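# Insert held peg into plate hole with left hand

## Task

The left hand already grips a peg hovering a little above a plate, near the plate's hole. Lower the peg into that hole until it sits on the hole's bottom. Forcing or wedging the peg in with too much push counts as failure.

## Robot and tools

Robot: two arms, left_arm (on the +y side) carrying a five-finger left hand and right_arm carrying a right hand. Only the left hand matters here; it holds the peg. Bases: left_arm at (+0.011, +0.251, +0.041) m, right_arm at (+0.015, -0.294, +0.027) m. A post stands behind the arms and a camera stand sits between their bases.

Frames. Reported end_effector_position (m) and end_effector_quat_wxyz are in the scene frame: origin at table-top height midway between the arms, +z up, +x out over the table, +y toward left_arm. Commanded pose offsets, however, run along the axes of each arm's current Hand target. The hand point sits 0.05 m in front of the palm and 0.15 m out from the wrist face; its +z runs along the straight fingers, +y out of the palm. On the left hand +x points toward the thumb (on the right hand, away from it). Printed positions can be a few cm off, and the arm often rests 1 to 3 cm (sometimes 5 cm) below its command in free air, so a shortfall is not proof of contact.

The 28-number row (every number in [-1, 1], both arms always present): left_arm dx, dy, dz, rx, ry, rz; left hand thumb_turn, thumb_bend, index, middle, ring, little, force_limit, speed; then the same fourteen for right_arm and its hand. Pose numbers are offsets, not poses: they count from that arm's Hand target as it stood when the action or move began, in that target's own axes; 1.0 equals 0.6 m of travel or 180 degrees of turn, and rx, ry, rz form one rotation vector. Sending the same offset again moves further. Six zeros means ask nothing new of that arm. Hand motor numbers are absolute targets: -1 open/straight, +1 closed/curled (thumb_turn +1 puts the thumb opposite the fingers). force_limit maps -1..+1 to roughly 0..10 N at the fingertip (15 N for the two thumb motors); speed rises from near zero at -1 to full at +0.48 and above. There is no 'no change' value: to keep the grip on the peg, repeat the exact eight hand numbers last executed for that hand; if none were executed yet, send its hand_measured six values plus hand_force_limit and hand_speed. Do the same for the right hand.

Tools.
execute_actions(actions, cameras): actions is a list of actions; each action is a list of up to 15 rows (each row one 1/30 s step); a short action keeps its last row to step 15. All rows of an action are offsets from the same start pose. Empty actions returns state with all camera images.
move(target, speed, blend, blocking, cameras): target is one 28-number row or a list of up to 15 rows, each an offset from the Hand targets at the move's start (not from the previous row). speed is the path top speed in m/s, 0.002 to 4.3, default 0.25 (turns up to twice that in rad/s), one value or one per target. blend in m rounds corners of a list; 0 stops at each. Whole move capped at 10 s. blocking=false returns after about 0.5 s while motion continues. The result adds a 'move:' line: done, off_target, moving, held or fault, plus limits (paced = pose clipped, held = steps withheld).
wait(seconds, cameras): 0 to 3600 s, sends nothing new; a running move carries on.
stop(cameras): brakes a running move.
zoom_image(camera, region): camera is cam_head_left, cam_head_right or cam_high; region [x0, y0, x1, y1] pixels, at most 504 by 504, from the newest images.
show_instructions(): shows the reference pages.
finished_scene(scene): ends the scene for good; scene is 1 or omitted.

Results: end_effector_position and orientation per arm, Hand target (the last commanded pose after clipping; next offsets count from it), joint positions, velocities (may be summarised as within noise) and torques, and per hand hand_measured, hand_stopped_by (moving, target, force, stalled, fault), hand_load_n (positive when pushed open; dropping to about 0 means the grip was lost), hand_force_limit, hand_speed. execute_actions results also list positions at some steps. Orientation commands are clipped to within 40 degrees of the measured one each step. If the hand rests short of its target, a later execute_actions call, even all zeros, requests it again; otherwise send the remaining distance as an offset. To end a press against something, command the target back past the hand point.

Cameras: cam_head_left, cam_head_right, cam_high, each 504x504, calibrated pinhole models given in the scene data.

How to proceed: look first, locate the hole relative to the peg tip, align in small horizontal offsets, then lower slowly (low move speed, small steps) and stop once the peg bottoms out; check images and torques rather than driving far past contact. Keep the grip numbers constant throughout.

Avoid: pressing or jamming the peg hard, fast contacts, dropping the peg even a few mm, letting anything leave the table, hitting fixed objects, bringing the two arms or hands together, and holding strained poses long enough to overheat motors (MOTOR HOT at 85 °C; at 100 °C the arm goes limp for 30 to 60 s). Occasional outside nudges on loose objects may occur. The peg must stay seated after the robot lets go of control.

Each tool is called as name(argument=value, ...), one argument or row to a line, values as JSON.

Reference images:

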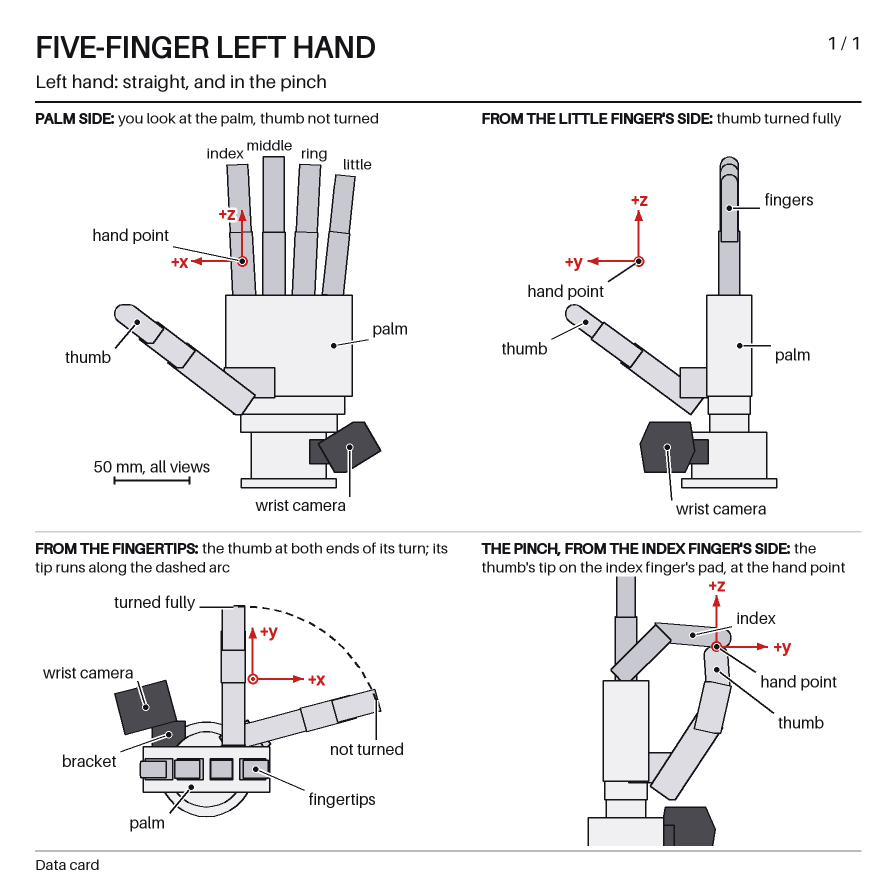

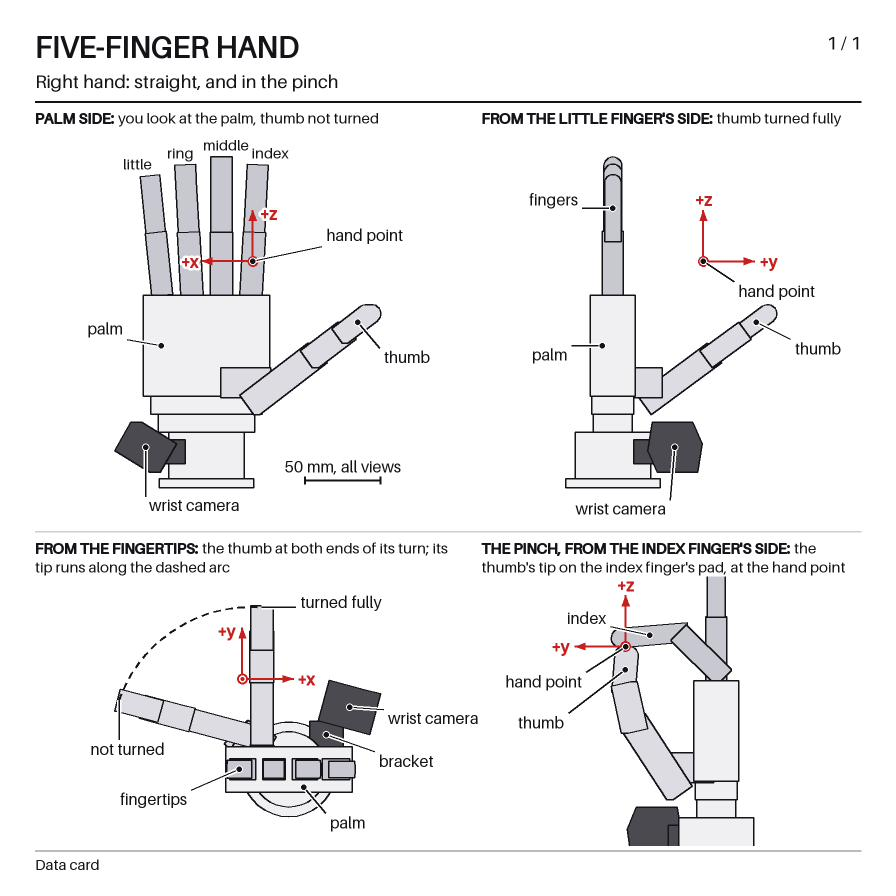

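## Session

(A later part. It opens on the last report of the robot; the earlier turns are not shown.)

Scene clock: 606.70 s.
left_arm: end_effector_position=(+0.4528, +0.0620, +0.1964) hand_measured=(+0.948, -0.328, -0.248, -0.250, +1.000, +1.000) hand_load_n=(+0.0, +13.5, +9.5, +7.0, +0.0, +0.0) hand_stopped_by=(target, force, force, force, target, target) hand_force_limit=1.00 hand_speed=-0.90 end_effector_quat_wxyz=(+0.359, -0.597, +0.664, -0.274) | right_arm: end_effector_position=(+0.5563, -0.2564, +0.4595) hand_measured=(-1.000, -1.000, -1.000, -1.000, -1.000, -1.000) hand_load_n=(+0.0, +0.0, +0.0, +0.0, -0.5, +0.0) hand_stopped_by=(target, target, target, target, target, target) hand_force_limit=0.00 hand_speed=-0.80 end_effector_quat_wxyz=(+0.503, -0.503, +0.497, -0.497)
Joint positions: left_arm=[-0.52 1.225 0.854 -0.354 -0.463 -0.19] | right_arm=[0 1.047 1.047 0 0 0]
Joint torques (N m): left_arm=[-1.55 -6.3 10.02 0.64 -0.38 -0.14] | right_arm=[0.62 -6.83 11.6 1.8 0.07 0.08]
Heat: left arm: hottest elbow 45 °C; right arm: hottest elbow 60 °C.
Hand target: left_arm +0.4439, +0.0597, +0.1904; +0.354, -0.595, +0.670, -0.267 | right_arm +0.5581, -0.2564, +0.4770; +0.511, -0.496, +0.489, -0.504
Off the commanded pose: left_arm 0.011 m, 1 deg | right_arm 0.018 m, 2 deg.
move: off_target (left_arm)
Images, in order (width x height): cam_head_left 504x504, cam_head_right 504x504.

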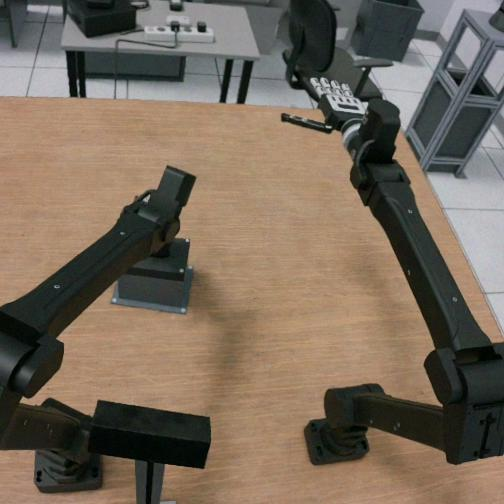

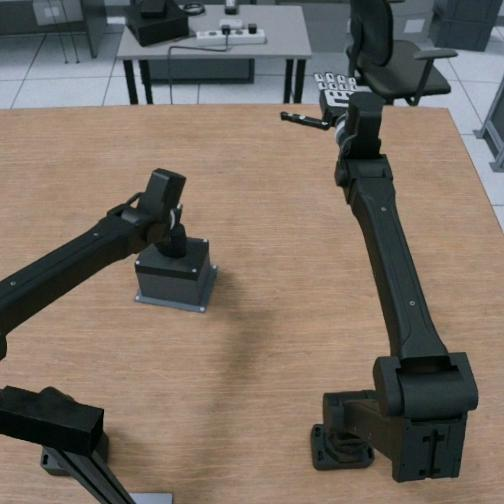

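execute_actions(
  actions=[],
)

zoom_image(
  camera="cam_high",
  region=[220, 250, 260, 290],
)

zoom_image(
  camera="cam_head_right",
  region=[150, 210, 200, 260],
)

zoom_image(
  camera="cam_head_left",
  region=[140, 220, 190, 270],
)

Scene clock: 614.47 s.
left_arm: end_effector_position=(+0.4528, +0.0620, +0.1964) hand_measured=(+0.948, -0.328, -0.248, -0.250, +1.000, +1.000) hand_load_n=(+0.0, +14.0, +9.0, +7.0, +0.0, +0.0) hand_stopped_by=(target, force, force, force, target, target) hand_force_limit=1.00 hand_speed=-0.90 end_effector_quat_wxyz=(+0.359, -0.597, +0.664, -0.274) | right_arm: end_effector_position=(+0.5563, -0.2564, +0.4595) hand_measured=(-1.000, -1.000, -1.000, -1.000, -1.000, -1.000) hand_load_n=(-0.5, +0.0, +0.0, +0.0, -0.5, +0.0) hand_stopped_by=(target, target, target, target, target, target) hand_force_limit=0.00 hand_speed=-0.80 end_effector_quat_wxyz=(+0.503, -0.503, +0.497, -0.497)
Joint positions: left_arm=[-0.52 1.225 0.854 -0.354 -0.463 -0.19] | right_arm=[0 1.047 1.047 0 0 0]
Joint velocities: within noise
Joint torques (N m): left_arm=[-1.61 -6.36 10.04 0.61 -0.39 -0.13] | right_arm=[0.67 -6.83 11.64 1.78 0.07 0.08]
Heat: left arm: hottest elbow 45 °C; right arm: hottest elbow 60 °C.
Hand target: left_arm +0.4439, +0.0597, +0.1904; +0.354, -0.595, +0.670, -0.267 | right_arm +0.5581, -0.2564, +0.4770; +0.511, -0.496, +0.489, -0.504
Off the commanded pose: left_arm 0.011 m, 1 deg | right_arm 0.018 m, 2 deg.

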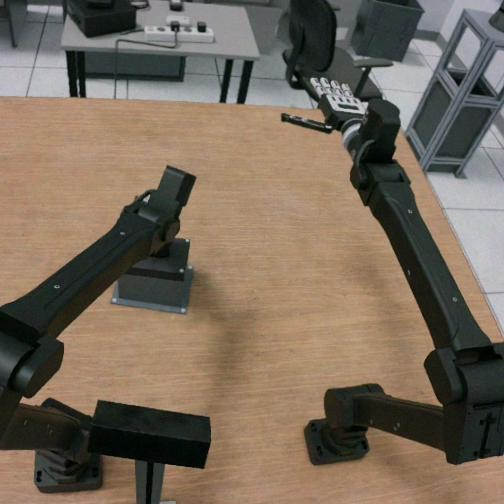

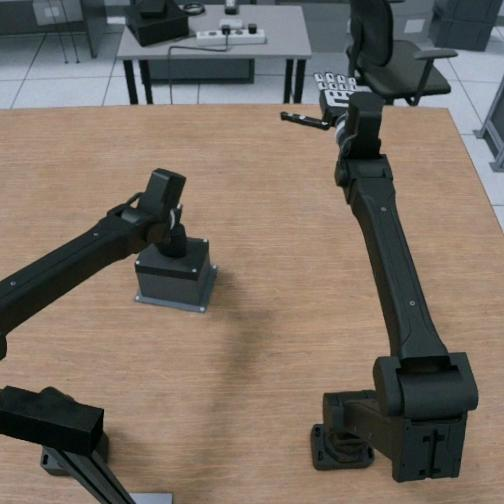

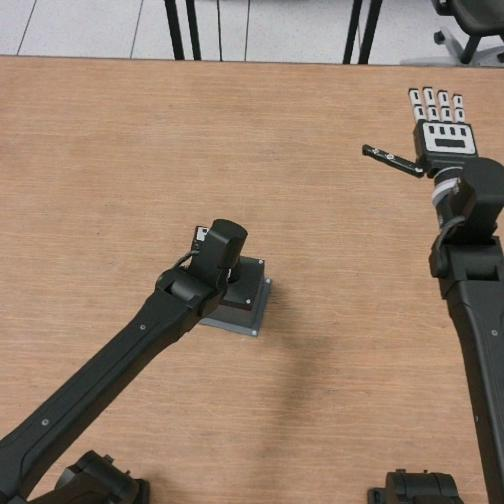

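Scaled by 12.600.

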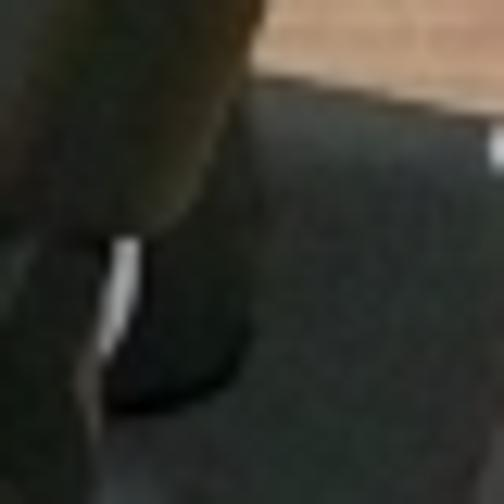

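Scaled by 10.080.

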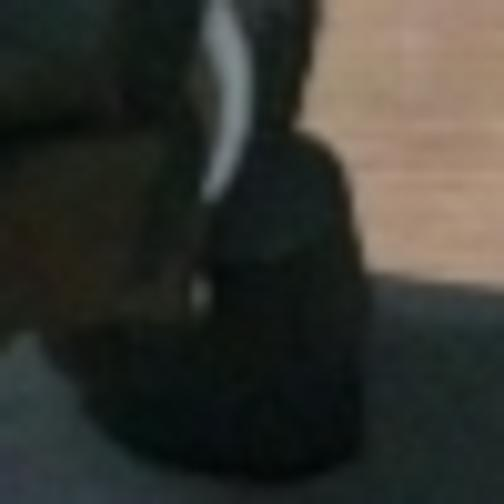

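Scaled by 10.080.

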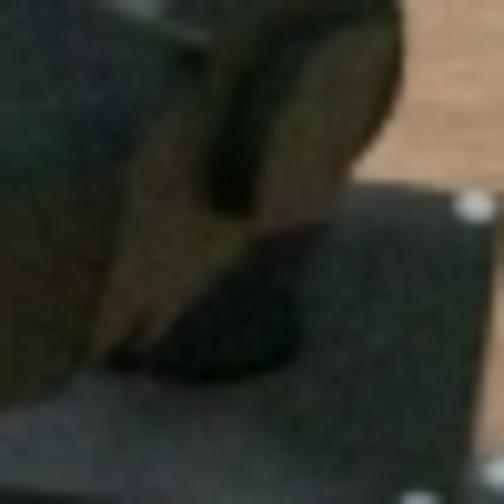

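move(
  target=[
    [-0.0341,-0.1320,-0.0812,0,0,0,0.948,-0.326,-0.246,-0.248,1,1,1,-0.9,0,0,0,0,0,0,-1,-1,-1,-1,-1,-1,0,-0.8],
    [0.0077,-0.0411,-0.0120,0,0,0,0.948,-0.326,-0.246,-0.248,1,1,1,-0.9,0,0,0,0,0,0,-1,-1,-1,-1,-1,-1,0,-0.8],
  ],
  speed=0.1,
  cameras=["all"],
)

zoom_image(
  camera="cam_head_right",
  region=[150, 220, 190, 260],
)

zoom_image(
  camera="cam_high",
  region=[220, 250, 260, 290],
)

zoom_image(
  camera="cam_head_left",
  region=[140, 220, 190, 270],
)

Scene clock: 626.10 s.
left_arm: end_effector_position=(+0.4490, +0.0607, +0.2051) hand_measured=(+0.948, -0.328, -0.248, -0.250, +1.000, +1.000) hand_load_n=(+0.0, +18.0, +11.5, +11.5, +0.0, +0.0) hand_stopped_by=(target, force, force, force, target, target) hand_force_limit=1.00 hand_speed=-0.90 end_effector_quat_wxyz=(+0.351, -0.596, +0.677, -0.251) | right_arm: end_effector_position=(+0.5563, -0.2564, +0.4595) hand_measured=(-1.000, -1.000, -1.000, -1.000, -1.000, -1.000) hand_load_n=(+0.0, +0.0, +0.0, +0.0, +0.0, +0.0) hand_stopped_by=(target, target, target, target, target, target) hand_force_limit=0.00 hand_speed=-0.80 end_effector_quat_wxyz=(+0.503, -0.503, +0.497, -0.497)
Joint positions: left_arm=[-0.528 1.234 0.91 -0.456 -0.467 -0.191] | right_arm=[0 1.047 1.047 0 0 0]
Joint torques (N m): left_arm=[-1.67 -6.48 11.75 2.06 -0.44 -0.19] | right_arm=[0.67 -6.89 11.63 1.81 0.06 0.08]
Heat: left arm: hottest elbow 44 °C; right arm: hottest elbow 60 °C.
Hand target: left_arm +0.4530, +0.0509, +0.2133; +0.354, -0.595, +0.670, -0.267 | right_arm +0.5581, -0.2564, +0.4770; +0.511, -0.496, +0.489, -0.504
Off the commanded pose: left_arm 0.013 m, 2 deg | right_arm 0.018 m, 2 deg.
move: off_target (left_arm)

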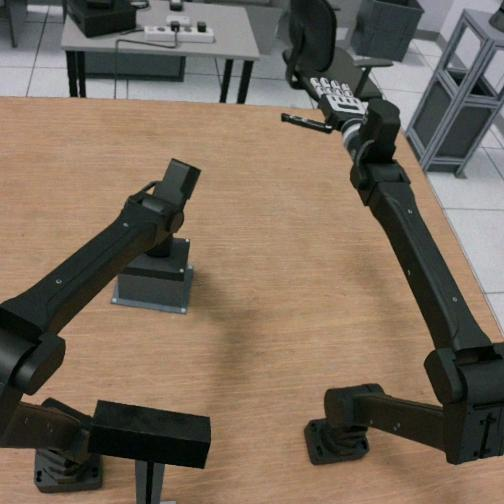

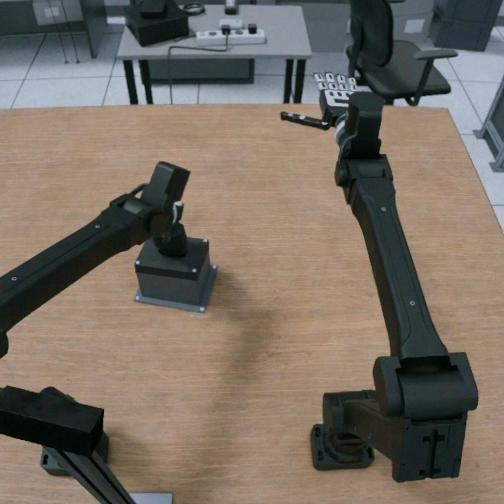

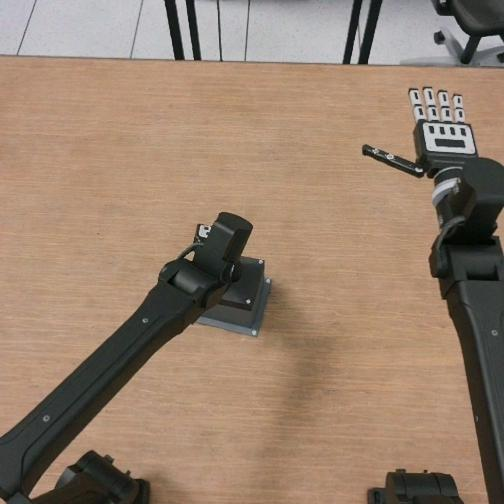

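Scaled by 12.600.

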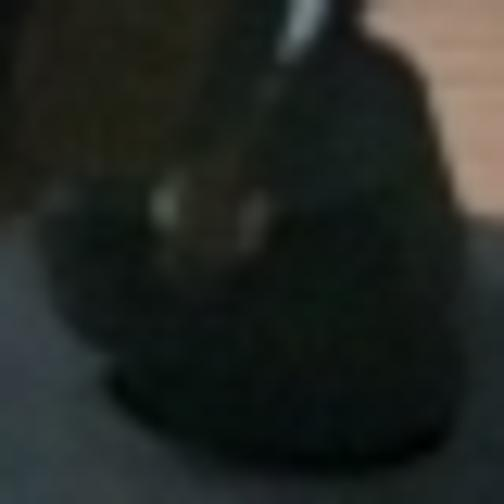

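Scaled by 12.600.

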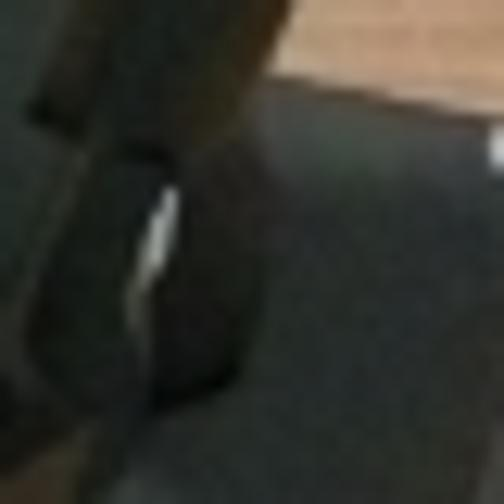

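Scaled by 10.080.

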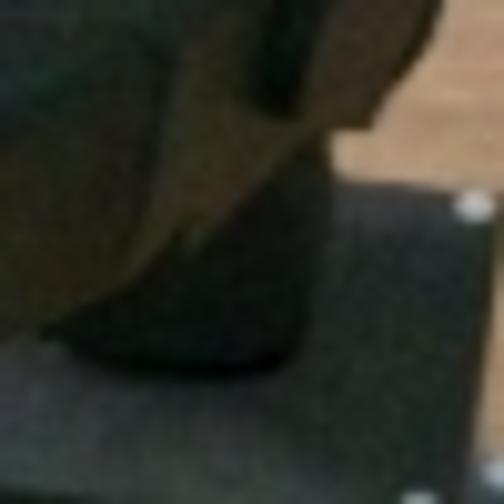

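zoom_image(
  camera="cam_head_right",
  region=[172, 236, 192, 256],
)

zoom_image(
  camera="cam_head_right",
  region=[150, 236, 170, 256],
)

Scaled by 25.200.

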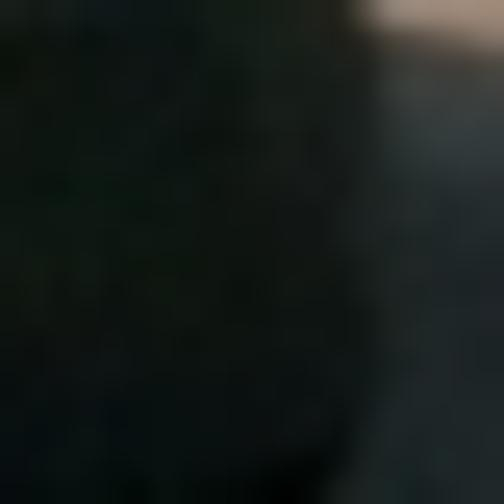

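Scaled by 25.200.

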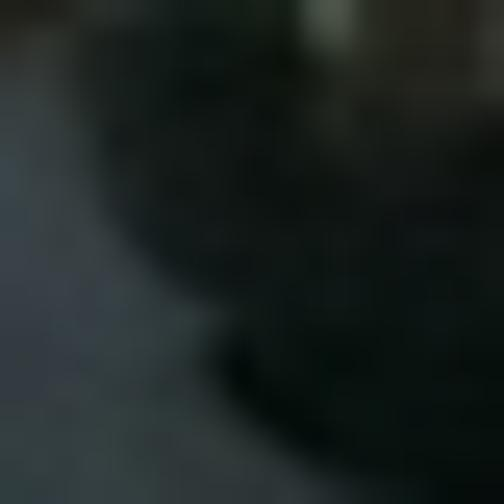

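move(
  target=[0.0039,0.0144,0.0134,0,0,0,0.948,-0.326,-0.246,-0.248,1,1,1,-0.9,0,0,0,0,0,0,-1,-1,-1,-1,-1,-1,0,-0.8],
  speed=0.05,
)

move(
  target=[0.001,0.0052,0.0040,0,0,0,0.948,-0.326,-0.246,-0.248,1,1,1,-0.9,0,0,0,0,0,0,-1,-1,-1,-1,-1,-1,0,-0.8],
  speed=0.05,
  cameras=["all"],
)

zoom_image(
  camera="cam_head_right",
  region=[150, 230, 190, 270],
)

Scene clock: 641.93 s.
left_arm: end_effector_position=(+0.4513, +0.0594, +0.1991) hand_measured=(+0.948, -0.328, -0.248, -0.250, +1.000, +1.000) hand_load_n=(+0.0, +17.0, +11.0, +11.0, +0.5, +0.0) hand_stopped_by=(target, force, force, force, target, target) hand_force_limit=1.00 hand_speed=-0.90 end_effector_quat_wxyz=(+0.353, -0.596, +0.674, -0.256) | right_arm: end_effector_position=(+0.5563, -0.2564, +0.4595) hand_measured=(-1.000, -1.000, -1.000, -1.000, -1.000, -1.000) hand_load_n=(+0.0, +0.0, +0.0, +0.0, +0.0, +0.0) hand_stopped_by=(target, target, target, target, target, target) hand_force_limit=0.00 hand_speed=-0.80 end_effector_quat_wxyz=(+0.503, -0.503, +0.497, -0.497)
Joint positions: left_arm=[-0.528 1.241 0.894 -0.421 -0.469 -0.192] | right_arm=[0 1.047 1.047 0 0 0]
Joint torques (N m): left_arm=[-1.67 -5.89 11.18 2.13 -0.39 -0.18] | right_arm=[0.62 -6.77 11.58 1.81 0.06 0.08]
Heat: left arm: hottest elbow 45 °C; right arm: hottest elbow 61 °C.
Hand target: left_arm +0.4540, +0.0504, +0.2012; +0.354, -0.595, +0.670, -0.267 | right_arm +0.5581, -0.2564, +0.4770; +0.511, -0.496, +0.489, -0.504
Off the commanded pose: left_arm 0.010 m, 1 deg | right_arm 0.018 m, 2 deg.
move: done

Scene clock: 642.43 s.
left_arm: end_effector_position=(+0.4520, +0.0591, +0.1987) hand_measured=(+0.948, -0.328, -0.248, -0.250, +1.000, +1.000) hand_load_n=(+0.0, +16.0, +10.5, +10.0, +0.0, +0.0) hand_stopped_by=(target, force, force, force, target, target) hand_force_limit=1.00 hand_speed=-0.90 end_effector_quat_wxyz=(+0.355, -0.596, +0.672, -0.258) | right_arm: end_effector_position=(+0.5563, -0.2564, +0.4595) hand_measured=(-1.000, -1.000, -1.000, -1.000, -1.000, -1.000) hand_load_n=(+0.0, +0.0, +0.0, +0.0, +0.0, +0.0) hand_stopped_by=(target, target, target, target, target, target) hand_force_limit=0.00 hand_speed=-0.80 end_effector_quat_wxyz=(+0.503, -0.503, +0.497, -0.497)
Joint positions: left_arm=[-0.529 1.241 0.89 -0.411 -0.47 -0.192] | right_arm=[0 1.047 1.047 0 0 0]
Joint torques (N m): left_arm=[-1.55 -5.6 10.84 2.19 -0.33 -0.18] | right_arm=[0.73 -6.77 11.63 1.78 0.06 0.07]
Heat: left arm: hottest elbow 45 °C; right arm: hottest elbow 61 °C.
Hand target: left_arm +0.4540, +0.0504, +0.1973; +0.354, -0.595, +0.670, -0.267 | right_arm +0.5581, -0.2564, +0.4770; +0.511, -0.496, +0.489, -0.504
Off the commanded pose: left_arm 0.009 m, 1 deg | right_arm 0.018 m, 2 deg.
move: done

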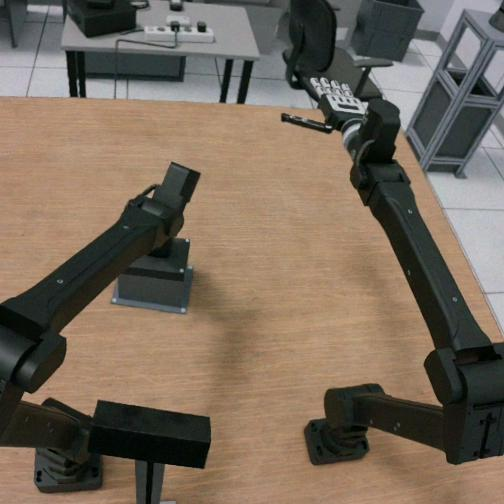

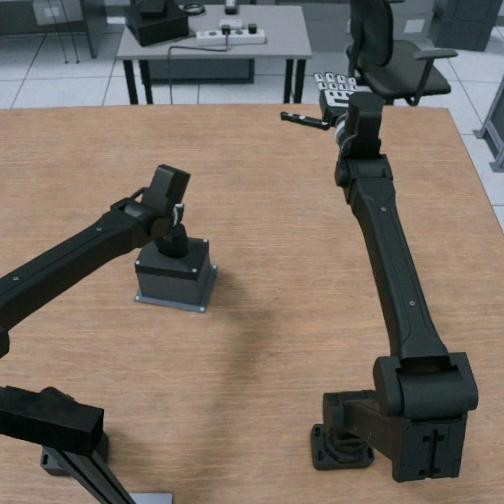

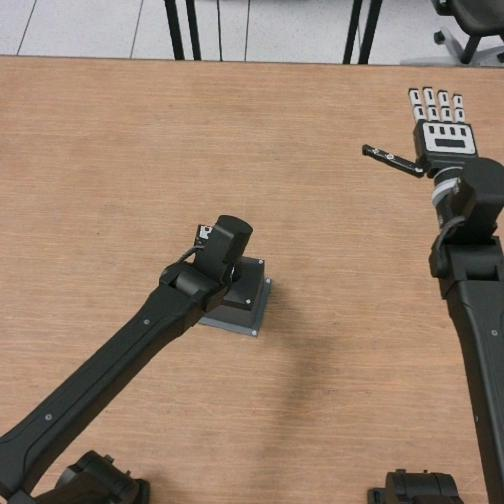

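Scaled by 12.600.

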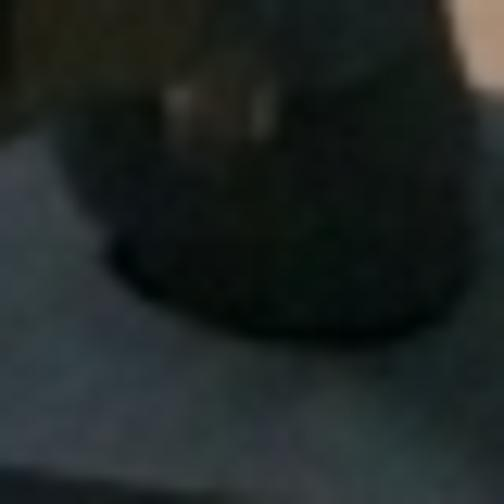

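zoom_image(
  camera="cam_head_right",
  region=[152, 242, 172, 262],
)

zoom_image(
  camera="cam_head_right",
  region=[172, 242, 192, 262],
)

zoom_image(
  camera="cam_head_left",
  region=[145, 242, 175, 262],
)

zoom_image(
  camera="cam_high",
  region=[222, 262, 247, 287],
)

Scaled by 25.200.

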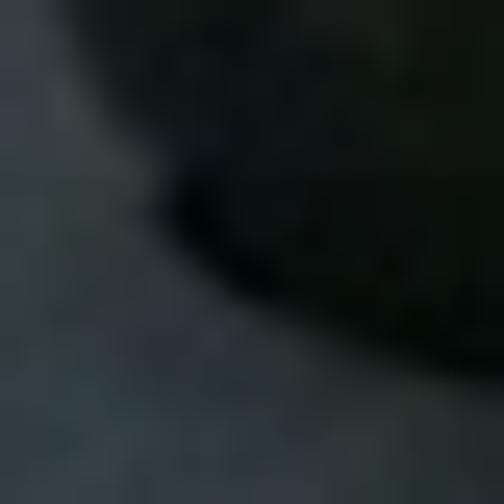

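Scaled by 25.200.

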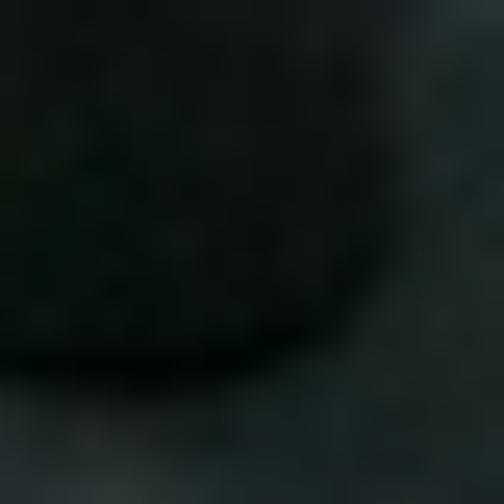

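Scaled by 16.800.

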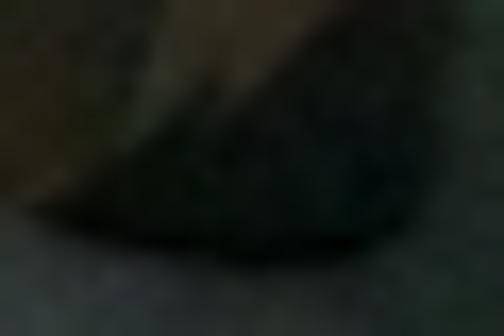

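Scaled by 20.160.

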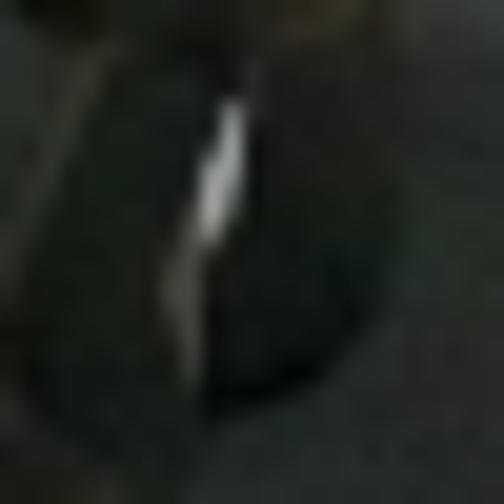

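move(
  target=[
    [-0.0518,-0.1098,-0.0863,0,0,0,0.948,-0.326,-0.246,-0.248,1,1,1,-0.9,0,0,0,0,0,0,-1,-1,-1,-1,-1,-1,0,-0.8],
    [-0.0100,-0.0189,-0.0171,0,0,0,0.948,-0.326,-0.246,-0.248,1,1,1,-0.9,0,0,0,0,0,0,-1,-1,-1,-1,-1,-1,0,-0.8],
  ],
  speed=0.1,
)

move(
  target=[0.0039,0.0146,0.0135,0,0,0,0.948,-0.326,-0.246,-0.248,1,1,1,-0.9,0,0,0,0,0,0,-1,-1,-1,-1,-1,-1,0,-0.8],
  speed=0.05,
  cameras=["all"],
)

zoom_image(
  camera="cam_head_right",
  region=[152, 236, 172, 256],
)

zoom_image(
  camera="cam_head_right",
  region=[172, 242, 192, 262],
)

Scene clock: 658.27 s.
left_arm: end_effector_position=(+0.4488, +0.0641, +0.2043) hand_measured=(+0.948, -0.328, -0.248, -0.250, +1.000, +1.000) hand_load_n=(+0.0, +16.5, +11.0, +10.0, +0.0, +0.0) hand_stopped_by=(target, force, force, force, target, target) hand_force_limit=1.00 hand_speed=-0.90 end_effector_quat_wxyz=(+0.351, -0.597, +0.677, -0.250) | right_arm: end_effector_position=(+0.5563, -0.2564, +0.4595) hand_measured=(-1.000, -1.000, -1.000, -1.000, -1.000, -1.000) hand_load_n=(+0.0, +0.0, +0.0, +0.0, +0.0, +0.0) hand_stopped_by=(target, target, target, target, target, target) hand_force_limit=0.00 hand_speed=-0.80 end_effector_quat_wxyz=(+0.503, -0.503, +0.497, -0.497)
Joint positions: left_arm=[-0.52 1.23 0.905 -0.454 -0.462 -0.185] | right_arm=[0 1.047 1.047 0 0 0]
Joint torques (N m): left_arm=[-1.67 -6.48 11.81 2.06 -0.43 -0.19] | right_arm=[0.62 -6.77 11.63 1.81 0.06 0.07]
Heat: left arm: hottest elbow 44 °C; right arm: hottest elbow 61 °C.
Hand target: left_arm +0.4530, +0.0541, +0.2132; +0.354, -0.595, +0.670, -0.267 | right_arm +0.5581, -0.2564, +0.4770; +0.511, -0.496, +0.489, -0.504
Off the commanded pose: left_arm 0.014 m, 2 deg | right_arm 0.018 m, 2 deg.
move: off_target (left_arm)

Scene clock: 658.80 s.
left_arm: end_effector_position=(+0.4508, +0.0629, +0.1976) hand_measured=(+0.948, -0.328, -0.248, -0.250, +1.000, +1.000) hand_load_n=(+0.0, +16.0, +10.0, +11.0, +0.0, +0.0) hand_stopped_by=(target, force, force, force, target, target) hand_force_limit=1.00 hand_speed=-0.90 end_effector_quat_wxyz=(+0.353, -0.596, +0.675, -0.254) | right_arm: end_effector_position=(+0.5563, -0.2564, +0.4595) hand_measured=(-1.000, -1.000, -1.000, -1.000, -1.000, -1.000) hand_load_n=(+0.0, +0.0, +0.0, +0.0, +0.0, +0.0) hand_stopped_by=(target, target, target, target, target, target) hand_force_limit=0.00 hand_speed=-0.80 end_effector_quat_wxyz=(+0.503, -0.503, +0.497, -0.497)
Joint positions: left_arm=[-0.521 1.238 0.888 -0.419 -0.464 -0.185] | right_arm=[0 1.047 1.047 0 0 0]
Joint torques (N m): left_arm=[-1.67 -6.01 11.32 2.13 -0.39 -0.19] | right_arm=[0.73 -6.83 11.64 1.77 0.06 0.08]
Heat: left arm: hottest elbow 44 °C; right arm: hottest elbow 61 °C.
Hand target: left_arm +0.4540, +0.0536, +0.2012; +0.354, -0.595, +0.670, -0.267 | right_arm +0.5581, -0.2564, +0.4770; +0.511, -0.496, +0.489, -0.504
Off the commanded pose: left_arm 0.010 m, 2 deg | right_arm 0.018 m, 2 deg.
move: done

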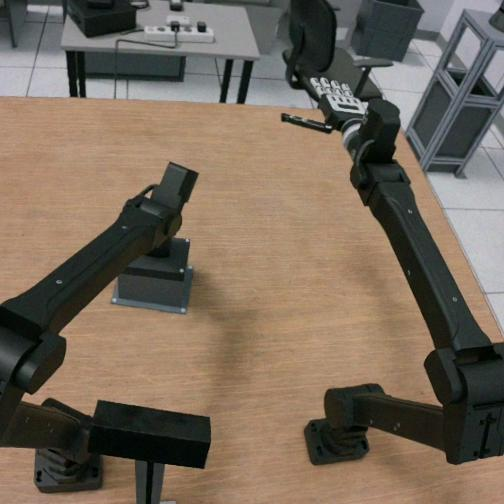

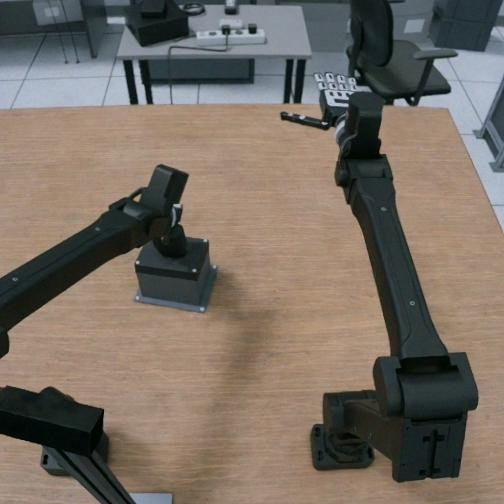

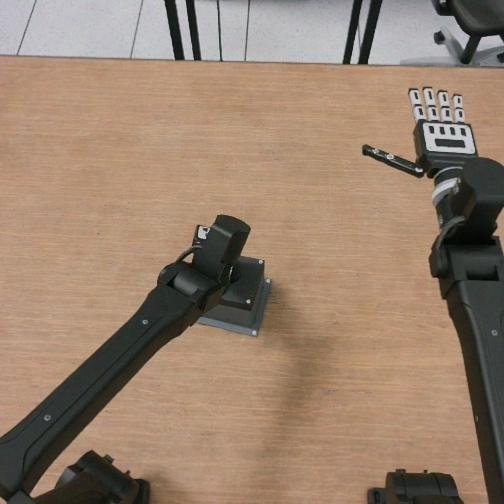

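Scaled by 25.200.

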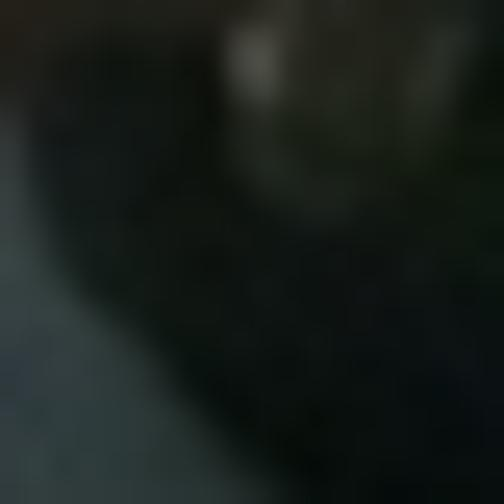

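Scaled by 25.200.

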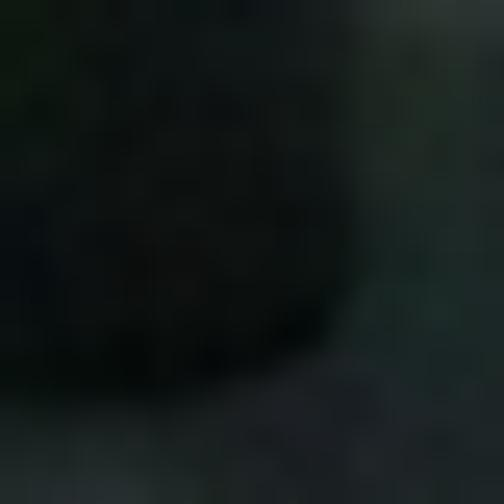

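move(
  target=[0.0025,0.0019,0.0079,0,0,0,0.948,-0.326,-0.246,-0.248,1,1,1,-0.9,0,0,0,0,0,0,-1,-1,-1,-1,-1,-1,0,-0.8],
  speed=0.03,
  cameras=["cam_head_right"],
)

zoom_image(
  camera="cam_head_right",
  region=[152, 242, 172, 262],
)

zoom_image(
  camera="cam_head_right",
  region=[172, 242, 192, 262],
)

Scene clock: 663.33 s.
left_arm: end_effector_position=(+0.4517, +0.0623, +0.1980) hand_measured=(+0.948, -0.328, -0.248, -0.250, +1.000, +1.000) hand_load_n=(+0.0, +15.5, +8.5, +10.5, +0.0, +0.0) hand_stopped_by=(target, force, force, force, target, target) hand_force_limit=1.00 hand_speed=-0.90 end_effector_quat_wxyz=(+0.353, -0.596, +0.674, -0.256) | right_arm: end_effector_position=(+0.5563, -0.2564, +0.4595) hand_measured=(-1.000, -1.000, -1.000, -1.000, -1.000, -1.000) hand_load_n=(+0.0, +0.0, +0.0, +0.0, +0.0, +0.0) hand_stopped_by=(target, target, target, target, target, target) hand_force_limit=0.00 hand_speed=-0.80 end_effector_quat_wxyz=(+0.503, -0.503, +0.497, -0.497)
Joint positions: left_arm=[-0.521 1.239 0.888 -0.414 -0.464 -0.185] | right_arm=[0 1.047 1.047 0 0 0]
Joint torques (N m): left_arm=[-1.44 -5.13 11.22 2.48 -0.33 -0.18] | right_arm=[0.62 -6.89 11.64 1.81 0.06 0.08]
Heat: left arm: hottest elbow 44 °C; right arm: hottest elbow 61 °C.
Hand target: left_arm +0.4570, +0.0526, +0.1972; +0.354, -0.595, +0.670, -0.267 | right_arm +0.5581, -0.2564, +0.4770; +0.511, -0.496, +0.489, -0.504
Off the commanded pose: left_arm 0.011 m, 1 deg | right_arm 0.018 m, 2 deg.
move: off_target (left_arm)

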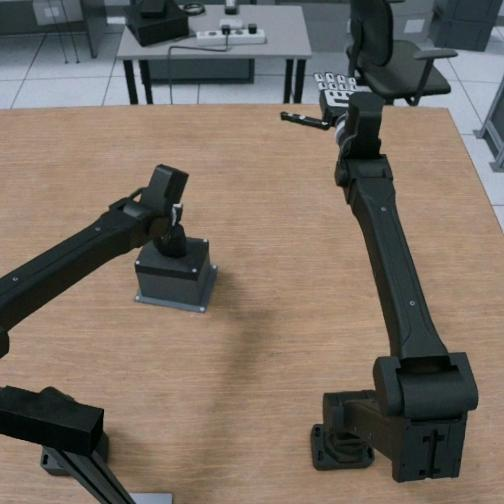

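Scaled by 25.200.

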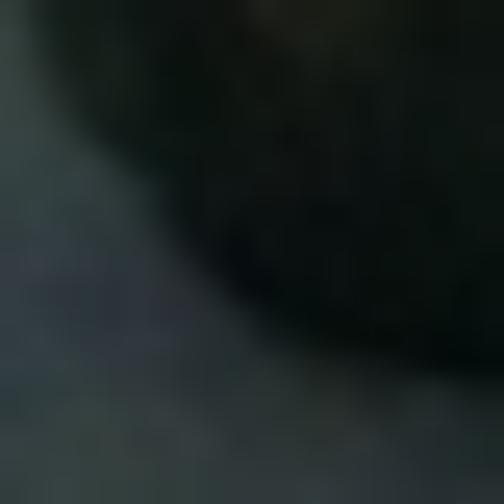

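Scaled by 25.200.

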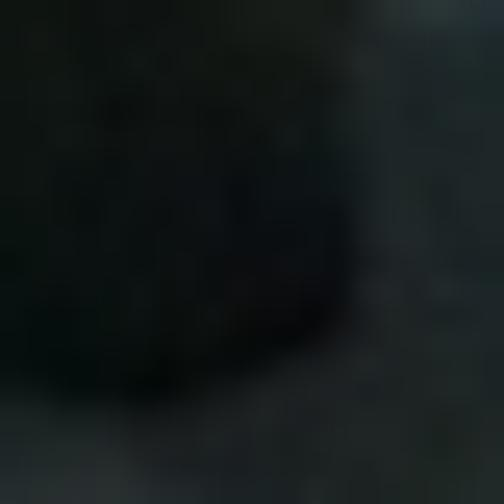

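move(
  target=[0.0006,-0.0004,0.0080,0,0,0,0.948,-0.326,-0.246,-0.248,1,1,1,-0.9,0,0,0,0,0,0,-1,-1,-1,-1,-1,-1,0,-0.8],
  speed=0.03,
)

move(
  target=[-0.0002,-0.0030,0.0040,0,0,0,0.948,-0.326,-0.246,-0.248,1,1,1,-0.9,0,0,0,0,0,0,-1,-1,-1,-1,-1,-1,0,-0.8],
  speed=0.03,
  cameras=["cam_head_right"],
)

zoom_image(
  camera="cam_head_right",
  region=[152, 242, 172, 262],
)

zoom_image(
  camera="cam_head_right",
  region=[172, 242, 192, 262],
)

Scene clock: 666.30 s.
left_arm: end_effector_position=(+0.4549, +0.0608, +0.1971) hand_measured=(+0.948, -0.328, -0.248, -0.250, +1.000, +1.000) hand_load_n=(+0.0, +13.0, +7.0, +8.5, +0.0, +0.0) hand_stopped_by=(target, force, force, force, target, target) hand_force_limit=1.00 hand_speed=-0.90 end_effector_quat_wxyz=(+0.355, -0.596, +0.672, -0.259) | right_arm: end_effector_position=(+0.5563, -0.2564, +0.4595) hand_measured=(-1.000, -1.000, -1.000, -1.000, -1.000, -1.000) hand_load_n=(-0.5, +0.0, +0.0, +0.0, +0.0, +0.0) hand_stopped_by=(target, target, target, target, target, target) hand_force_limit=0.00 hand_speed=-0.80 end_effector_quat_wxyz=(+0.503, -0.503, +0.497, -0.497)
Joint positions: left_arm=[-0.521 1.246 0.888 -0.399 -0.464 -0.185] | right_arm=[0 1.047 1.047 0 0 0]
Joint torques (N m): left_arm=[-1.08 -4.95 11.45 2.37 -0.15 -0.13] | right_arm=[0.73 -6.95 11.63 1.81 0.06 0.08]
Heat: left arm: hottest elbow 44 °C; right arm: hottest elbow 61 °C.
Hand target: left_arm +0.4610, +0.0525, +0.1945; +0.354, -0.595, +0.670, -0.267 | right_arm +0.5581, -0.2564, +0.4770; +0.511, -0.496, +0.489, -0.504
Off the commanded pose: left_arm 0.011 m, 1 deg | right_arm 0.018 m, 2 deg.
move: off_target (left_arm)

Scene clock: 666.80 s.
left_arm: end_effector_position=(+0.4550, +0.0609, +0.1968) hand_measured=(+0.948, -0.328, -0.248, -0.250, +1.000, +1.000) hand_load_n=(+0.0, +13.0, +6.5, +8.5, +0.0, +0.0) hand_stopped_by=(target, force, force, force, target, target) hand_force_limit=1.00 hand_speed=-0.90 end_effector_quat_wxyz=(+0.355, -0.595, +0.673, -0.258) | right_arm: end_effector_position=(+0.5563, -0.2564, +0.4595) hand_measured=(-1.000, -1.000, -1.000, -1.000, -1.000, -1.000) hand_load_n=(+0.0, +0.0, +0.0, +0.0, -0.5, +0.0) hand_stopped_by=(target, target, target, target, target, target) hand_force_limit=0.00 hand_speed=-0.80 end_effector_quat_wxyz=(+0.503, -0.503, +0.497, -0.497)
Joint positions: left_arm=[-0.521 1.247 0.888 -0.398 -0.464 -0.182] | right_arm=[0 1.047 1.047 0 0 0]
Joint torques (N m): left_arm=[-0.85 -4.42 11.97 2.4 -0.04 -0.15] | right_arm=[0.62 -6.77 11.6 1.76 0.06 0.07]
Heat: left arm: hottest elbow 44 °C; right arm: hottest elbow 61 °C.
Hand target: left_arm +0.4639, +0.0525, +0.1944; +0.354, -0.595, +0.670, -0.267 | right_arm +0.5581, -0.2564, +0.4770; +0.511, -0.496, +0.489, -0.504
Off the commanded pose: left_arm 0.012 m, 1 deg | right_arm 0.018 m, 2 deg.
move: off_target (left_arm)

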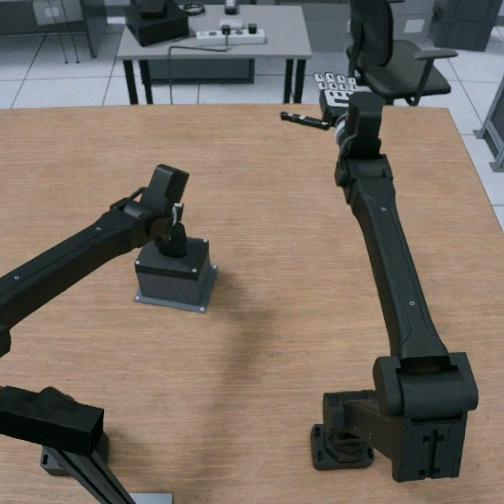

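Scaled by 25.200.

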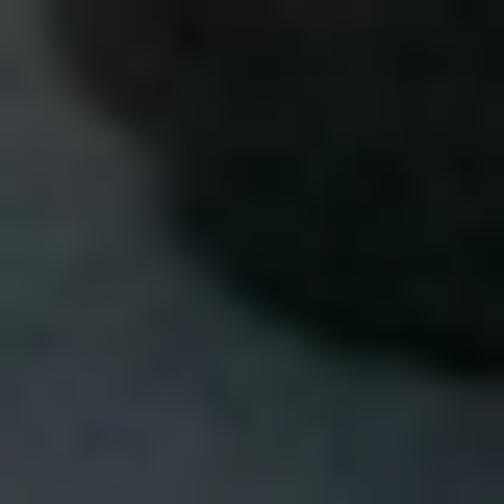

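Scaled by 25.200.

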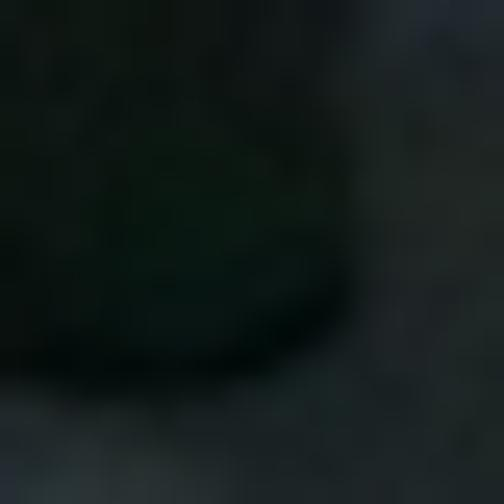

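move(
  target=[0.0002,0.003,-0.004,0.0026,0.0130,0.0101,0.948,-0.326,-0.246,-0.248,1,1,1,-0.9,0,0,0,0,0,0,-1,-1,-1,-1,-1,-1,0,-0.8],
  speed=0.03,
  cameras=["cam_head_right","cam_head_left"],
)

zoom_image(
  camera="cam_head_right",
  region=[152, 242, 172, 262],
)

zoom_image(
  camera="cam_head_right",
  region=[172, 242, 192, 262],
)

zoom_image(
  camera="cam_head_left",
  region=[145, 242, 175, 262],
)

Scene clock: 674.70 s.
left_arm: end_effector_position=(+0.4577, +0.0513, +0.1987) hand_measured=(+0.948, -0.328, -0.248, -0.250, +1.000, +1.000) hand_load_n=(+0.0, +14.0, +8.5, +6.0, +0.0, +0.0) hand_stopped_by=(target, force, force, force, target, target) hand_force_limit=1.00 hand_speed=-0.90 end_effector_quat_wxyz=(+0.347, -0.577, +0.687, -0.275) | right_arm: end_effector_position=(+0.5563, -0.2564, +0.4595) hand_measured=(-1.000, -1.000, -1.000, -1.000, -1.000, -1.000) hand_load_n=(+0.0, +0.0, +0.0, +0.0, -0.5, +0.0) hand_stopped_by=(target, target, target, target, target, target) hand_force_limit=0.00 hand_speed=-0.80 end_effector_quat_wxyz=(+0.503, -0.503, +0.497, -0.497)
Joint positions: left_arm=[-0.521 1.249 0.888 -0.367 -0.418 -0.145] | right_arm=[0 1.047 1.047 0 0 0]
Joint torques (N m): left_arm=[0.26 -5.77 10.56 2.02 0.01 -0.05] | right_arm=[0.67 -6.77 11.64 1.78 0.06 0.07]
Heat: left arm: hottest elbow 44 °C; right arm: hottest elbow 61 °C.
Hand target: left_arm +0.4610, +0.0526, +0.1945; +0.347, -0.577, +0.686, -0.276 | right_arm +0.5581, -0.2564, +0.4770; +0.511, -0.496, +0.489, -0.504
Off the commanded pose: left_arm 0.005 m, 0 deg | right_arm 0.018 m, 2 deg.
move: done
Images, in order (width x height): cam_head_left 504x504, cam_head_right 504x504.

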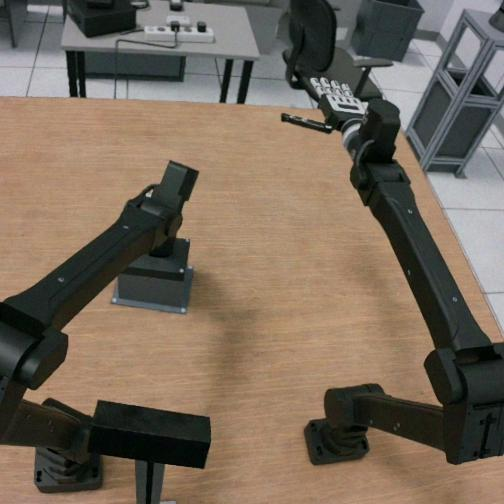

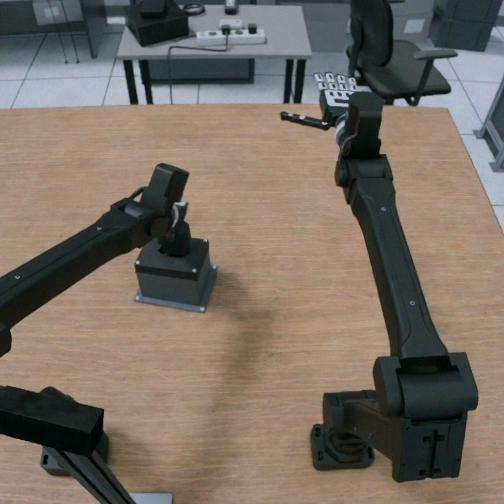

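Scaled by 25.200.

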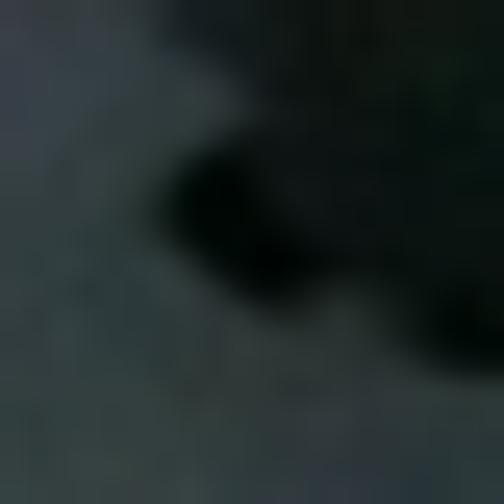

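Scaled by 25.200.

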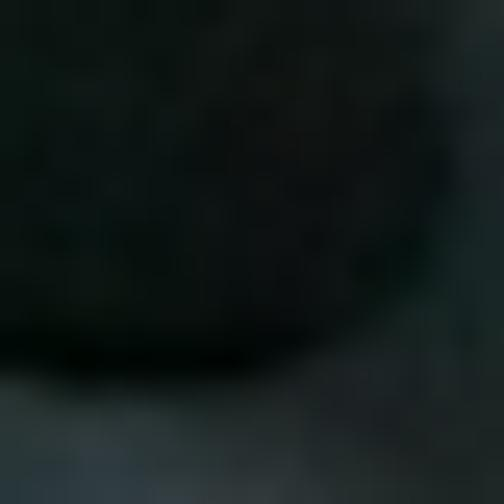

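Scaled by 16.800.

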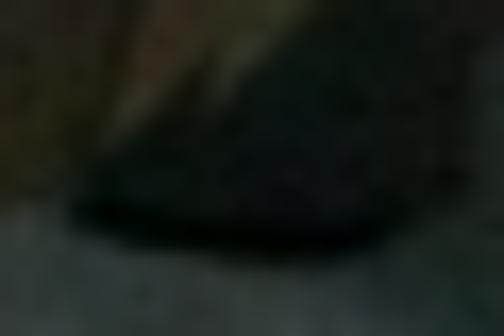

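zoom_image(
  camera="cam_head_right",
  region=[150, 236, 180, 266],
)

zoom_image(
  camera="cam_head_right",
  region=[155, 244, 173, 262],
)

Scaled by 16.800.

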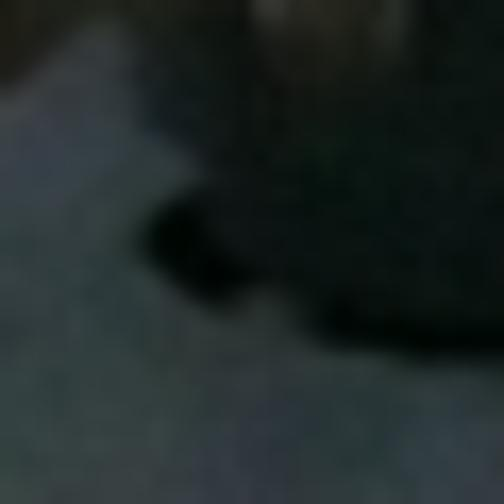

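Scaled by 28.000.

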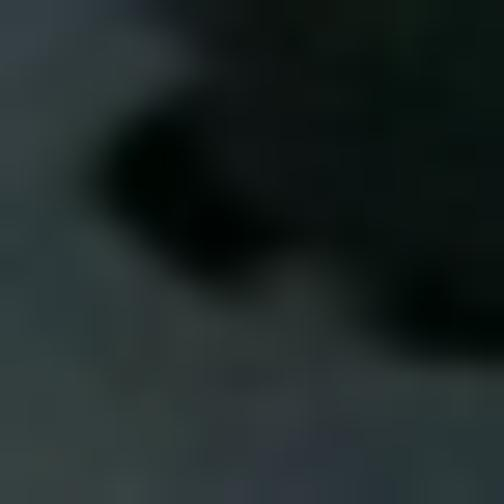

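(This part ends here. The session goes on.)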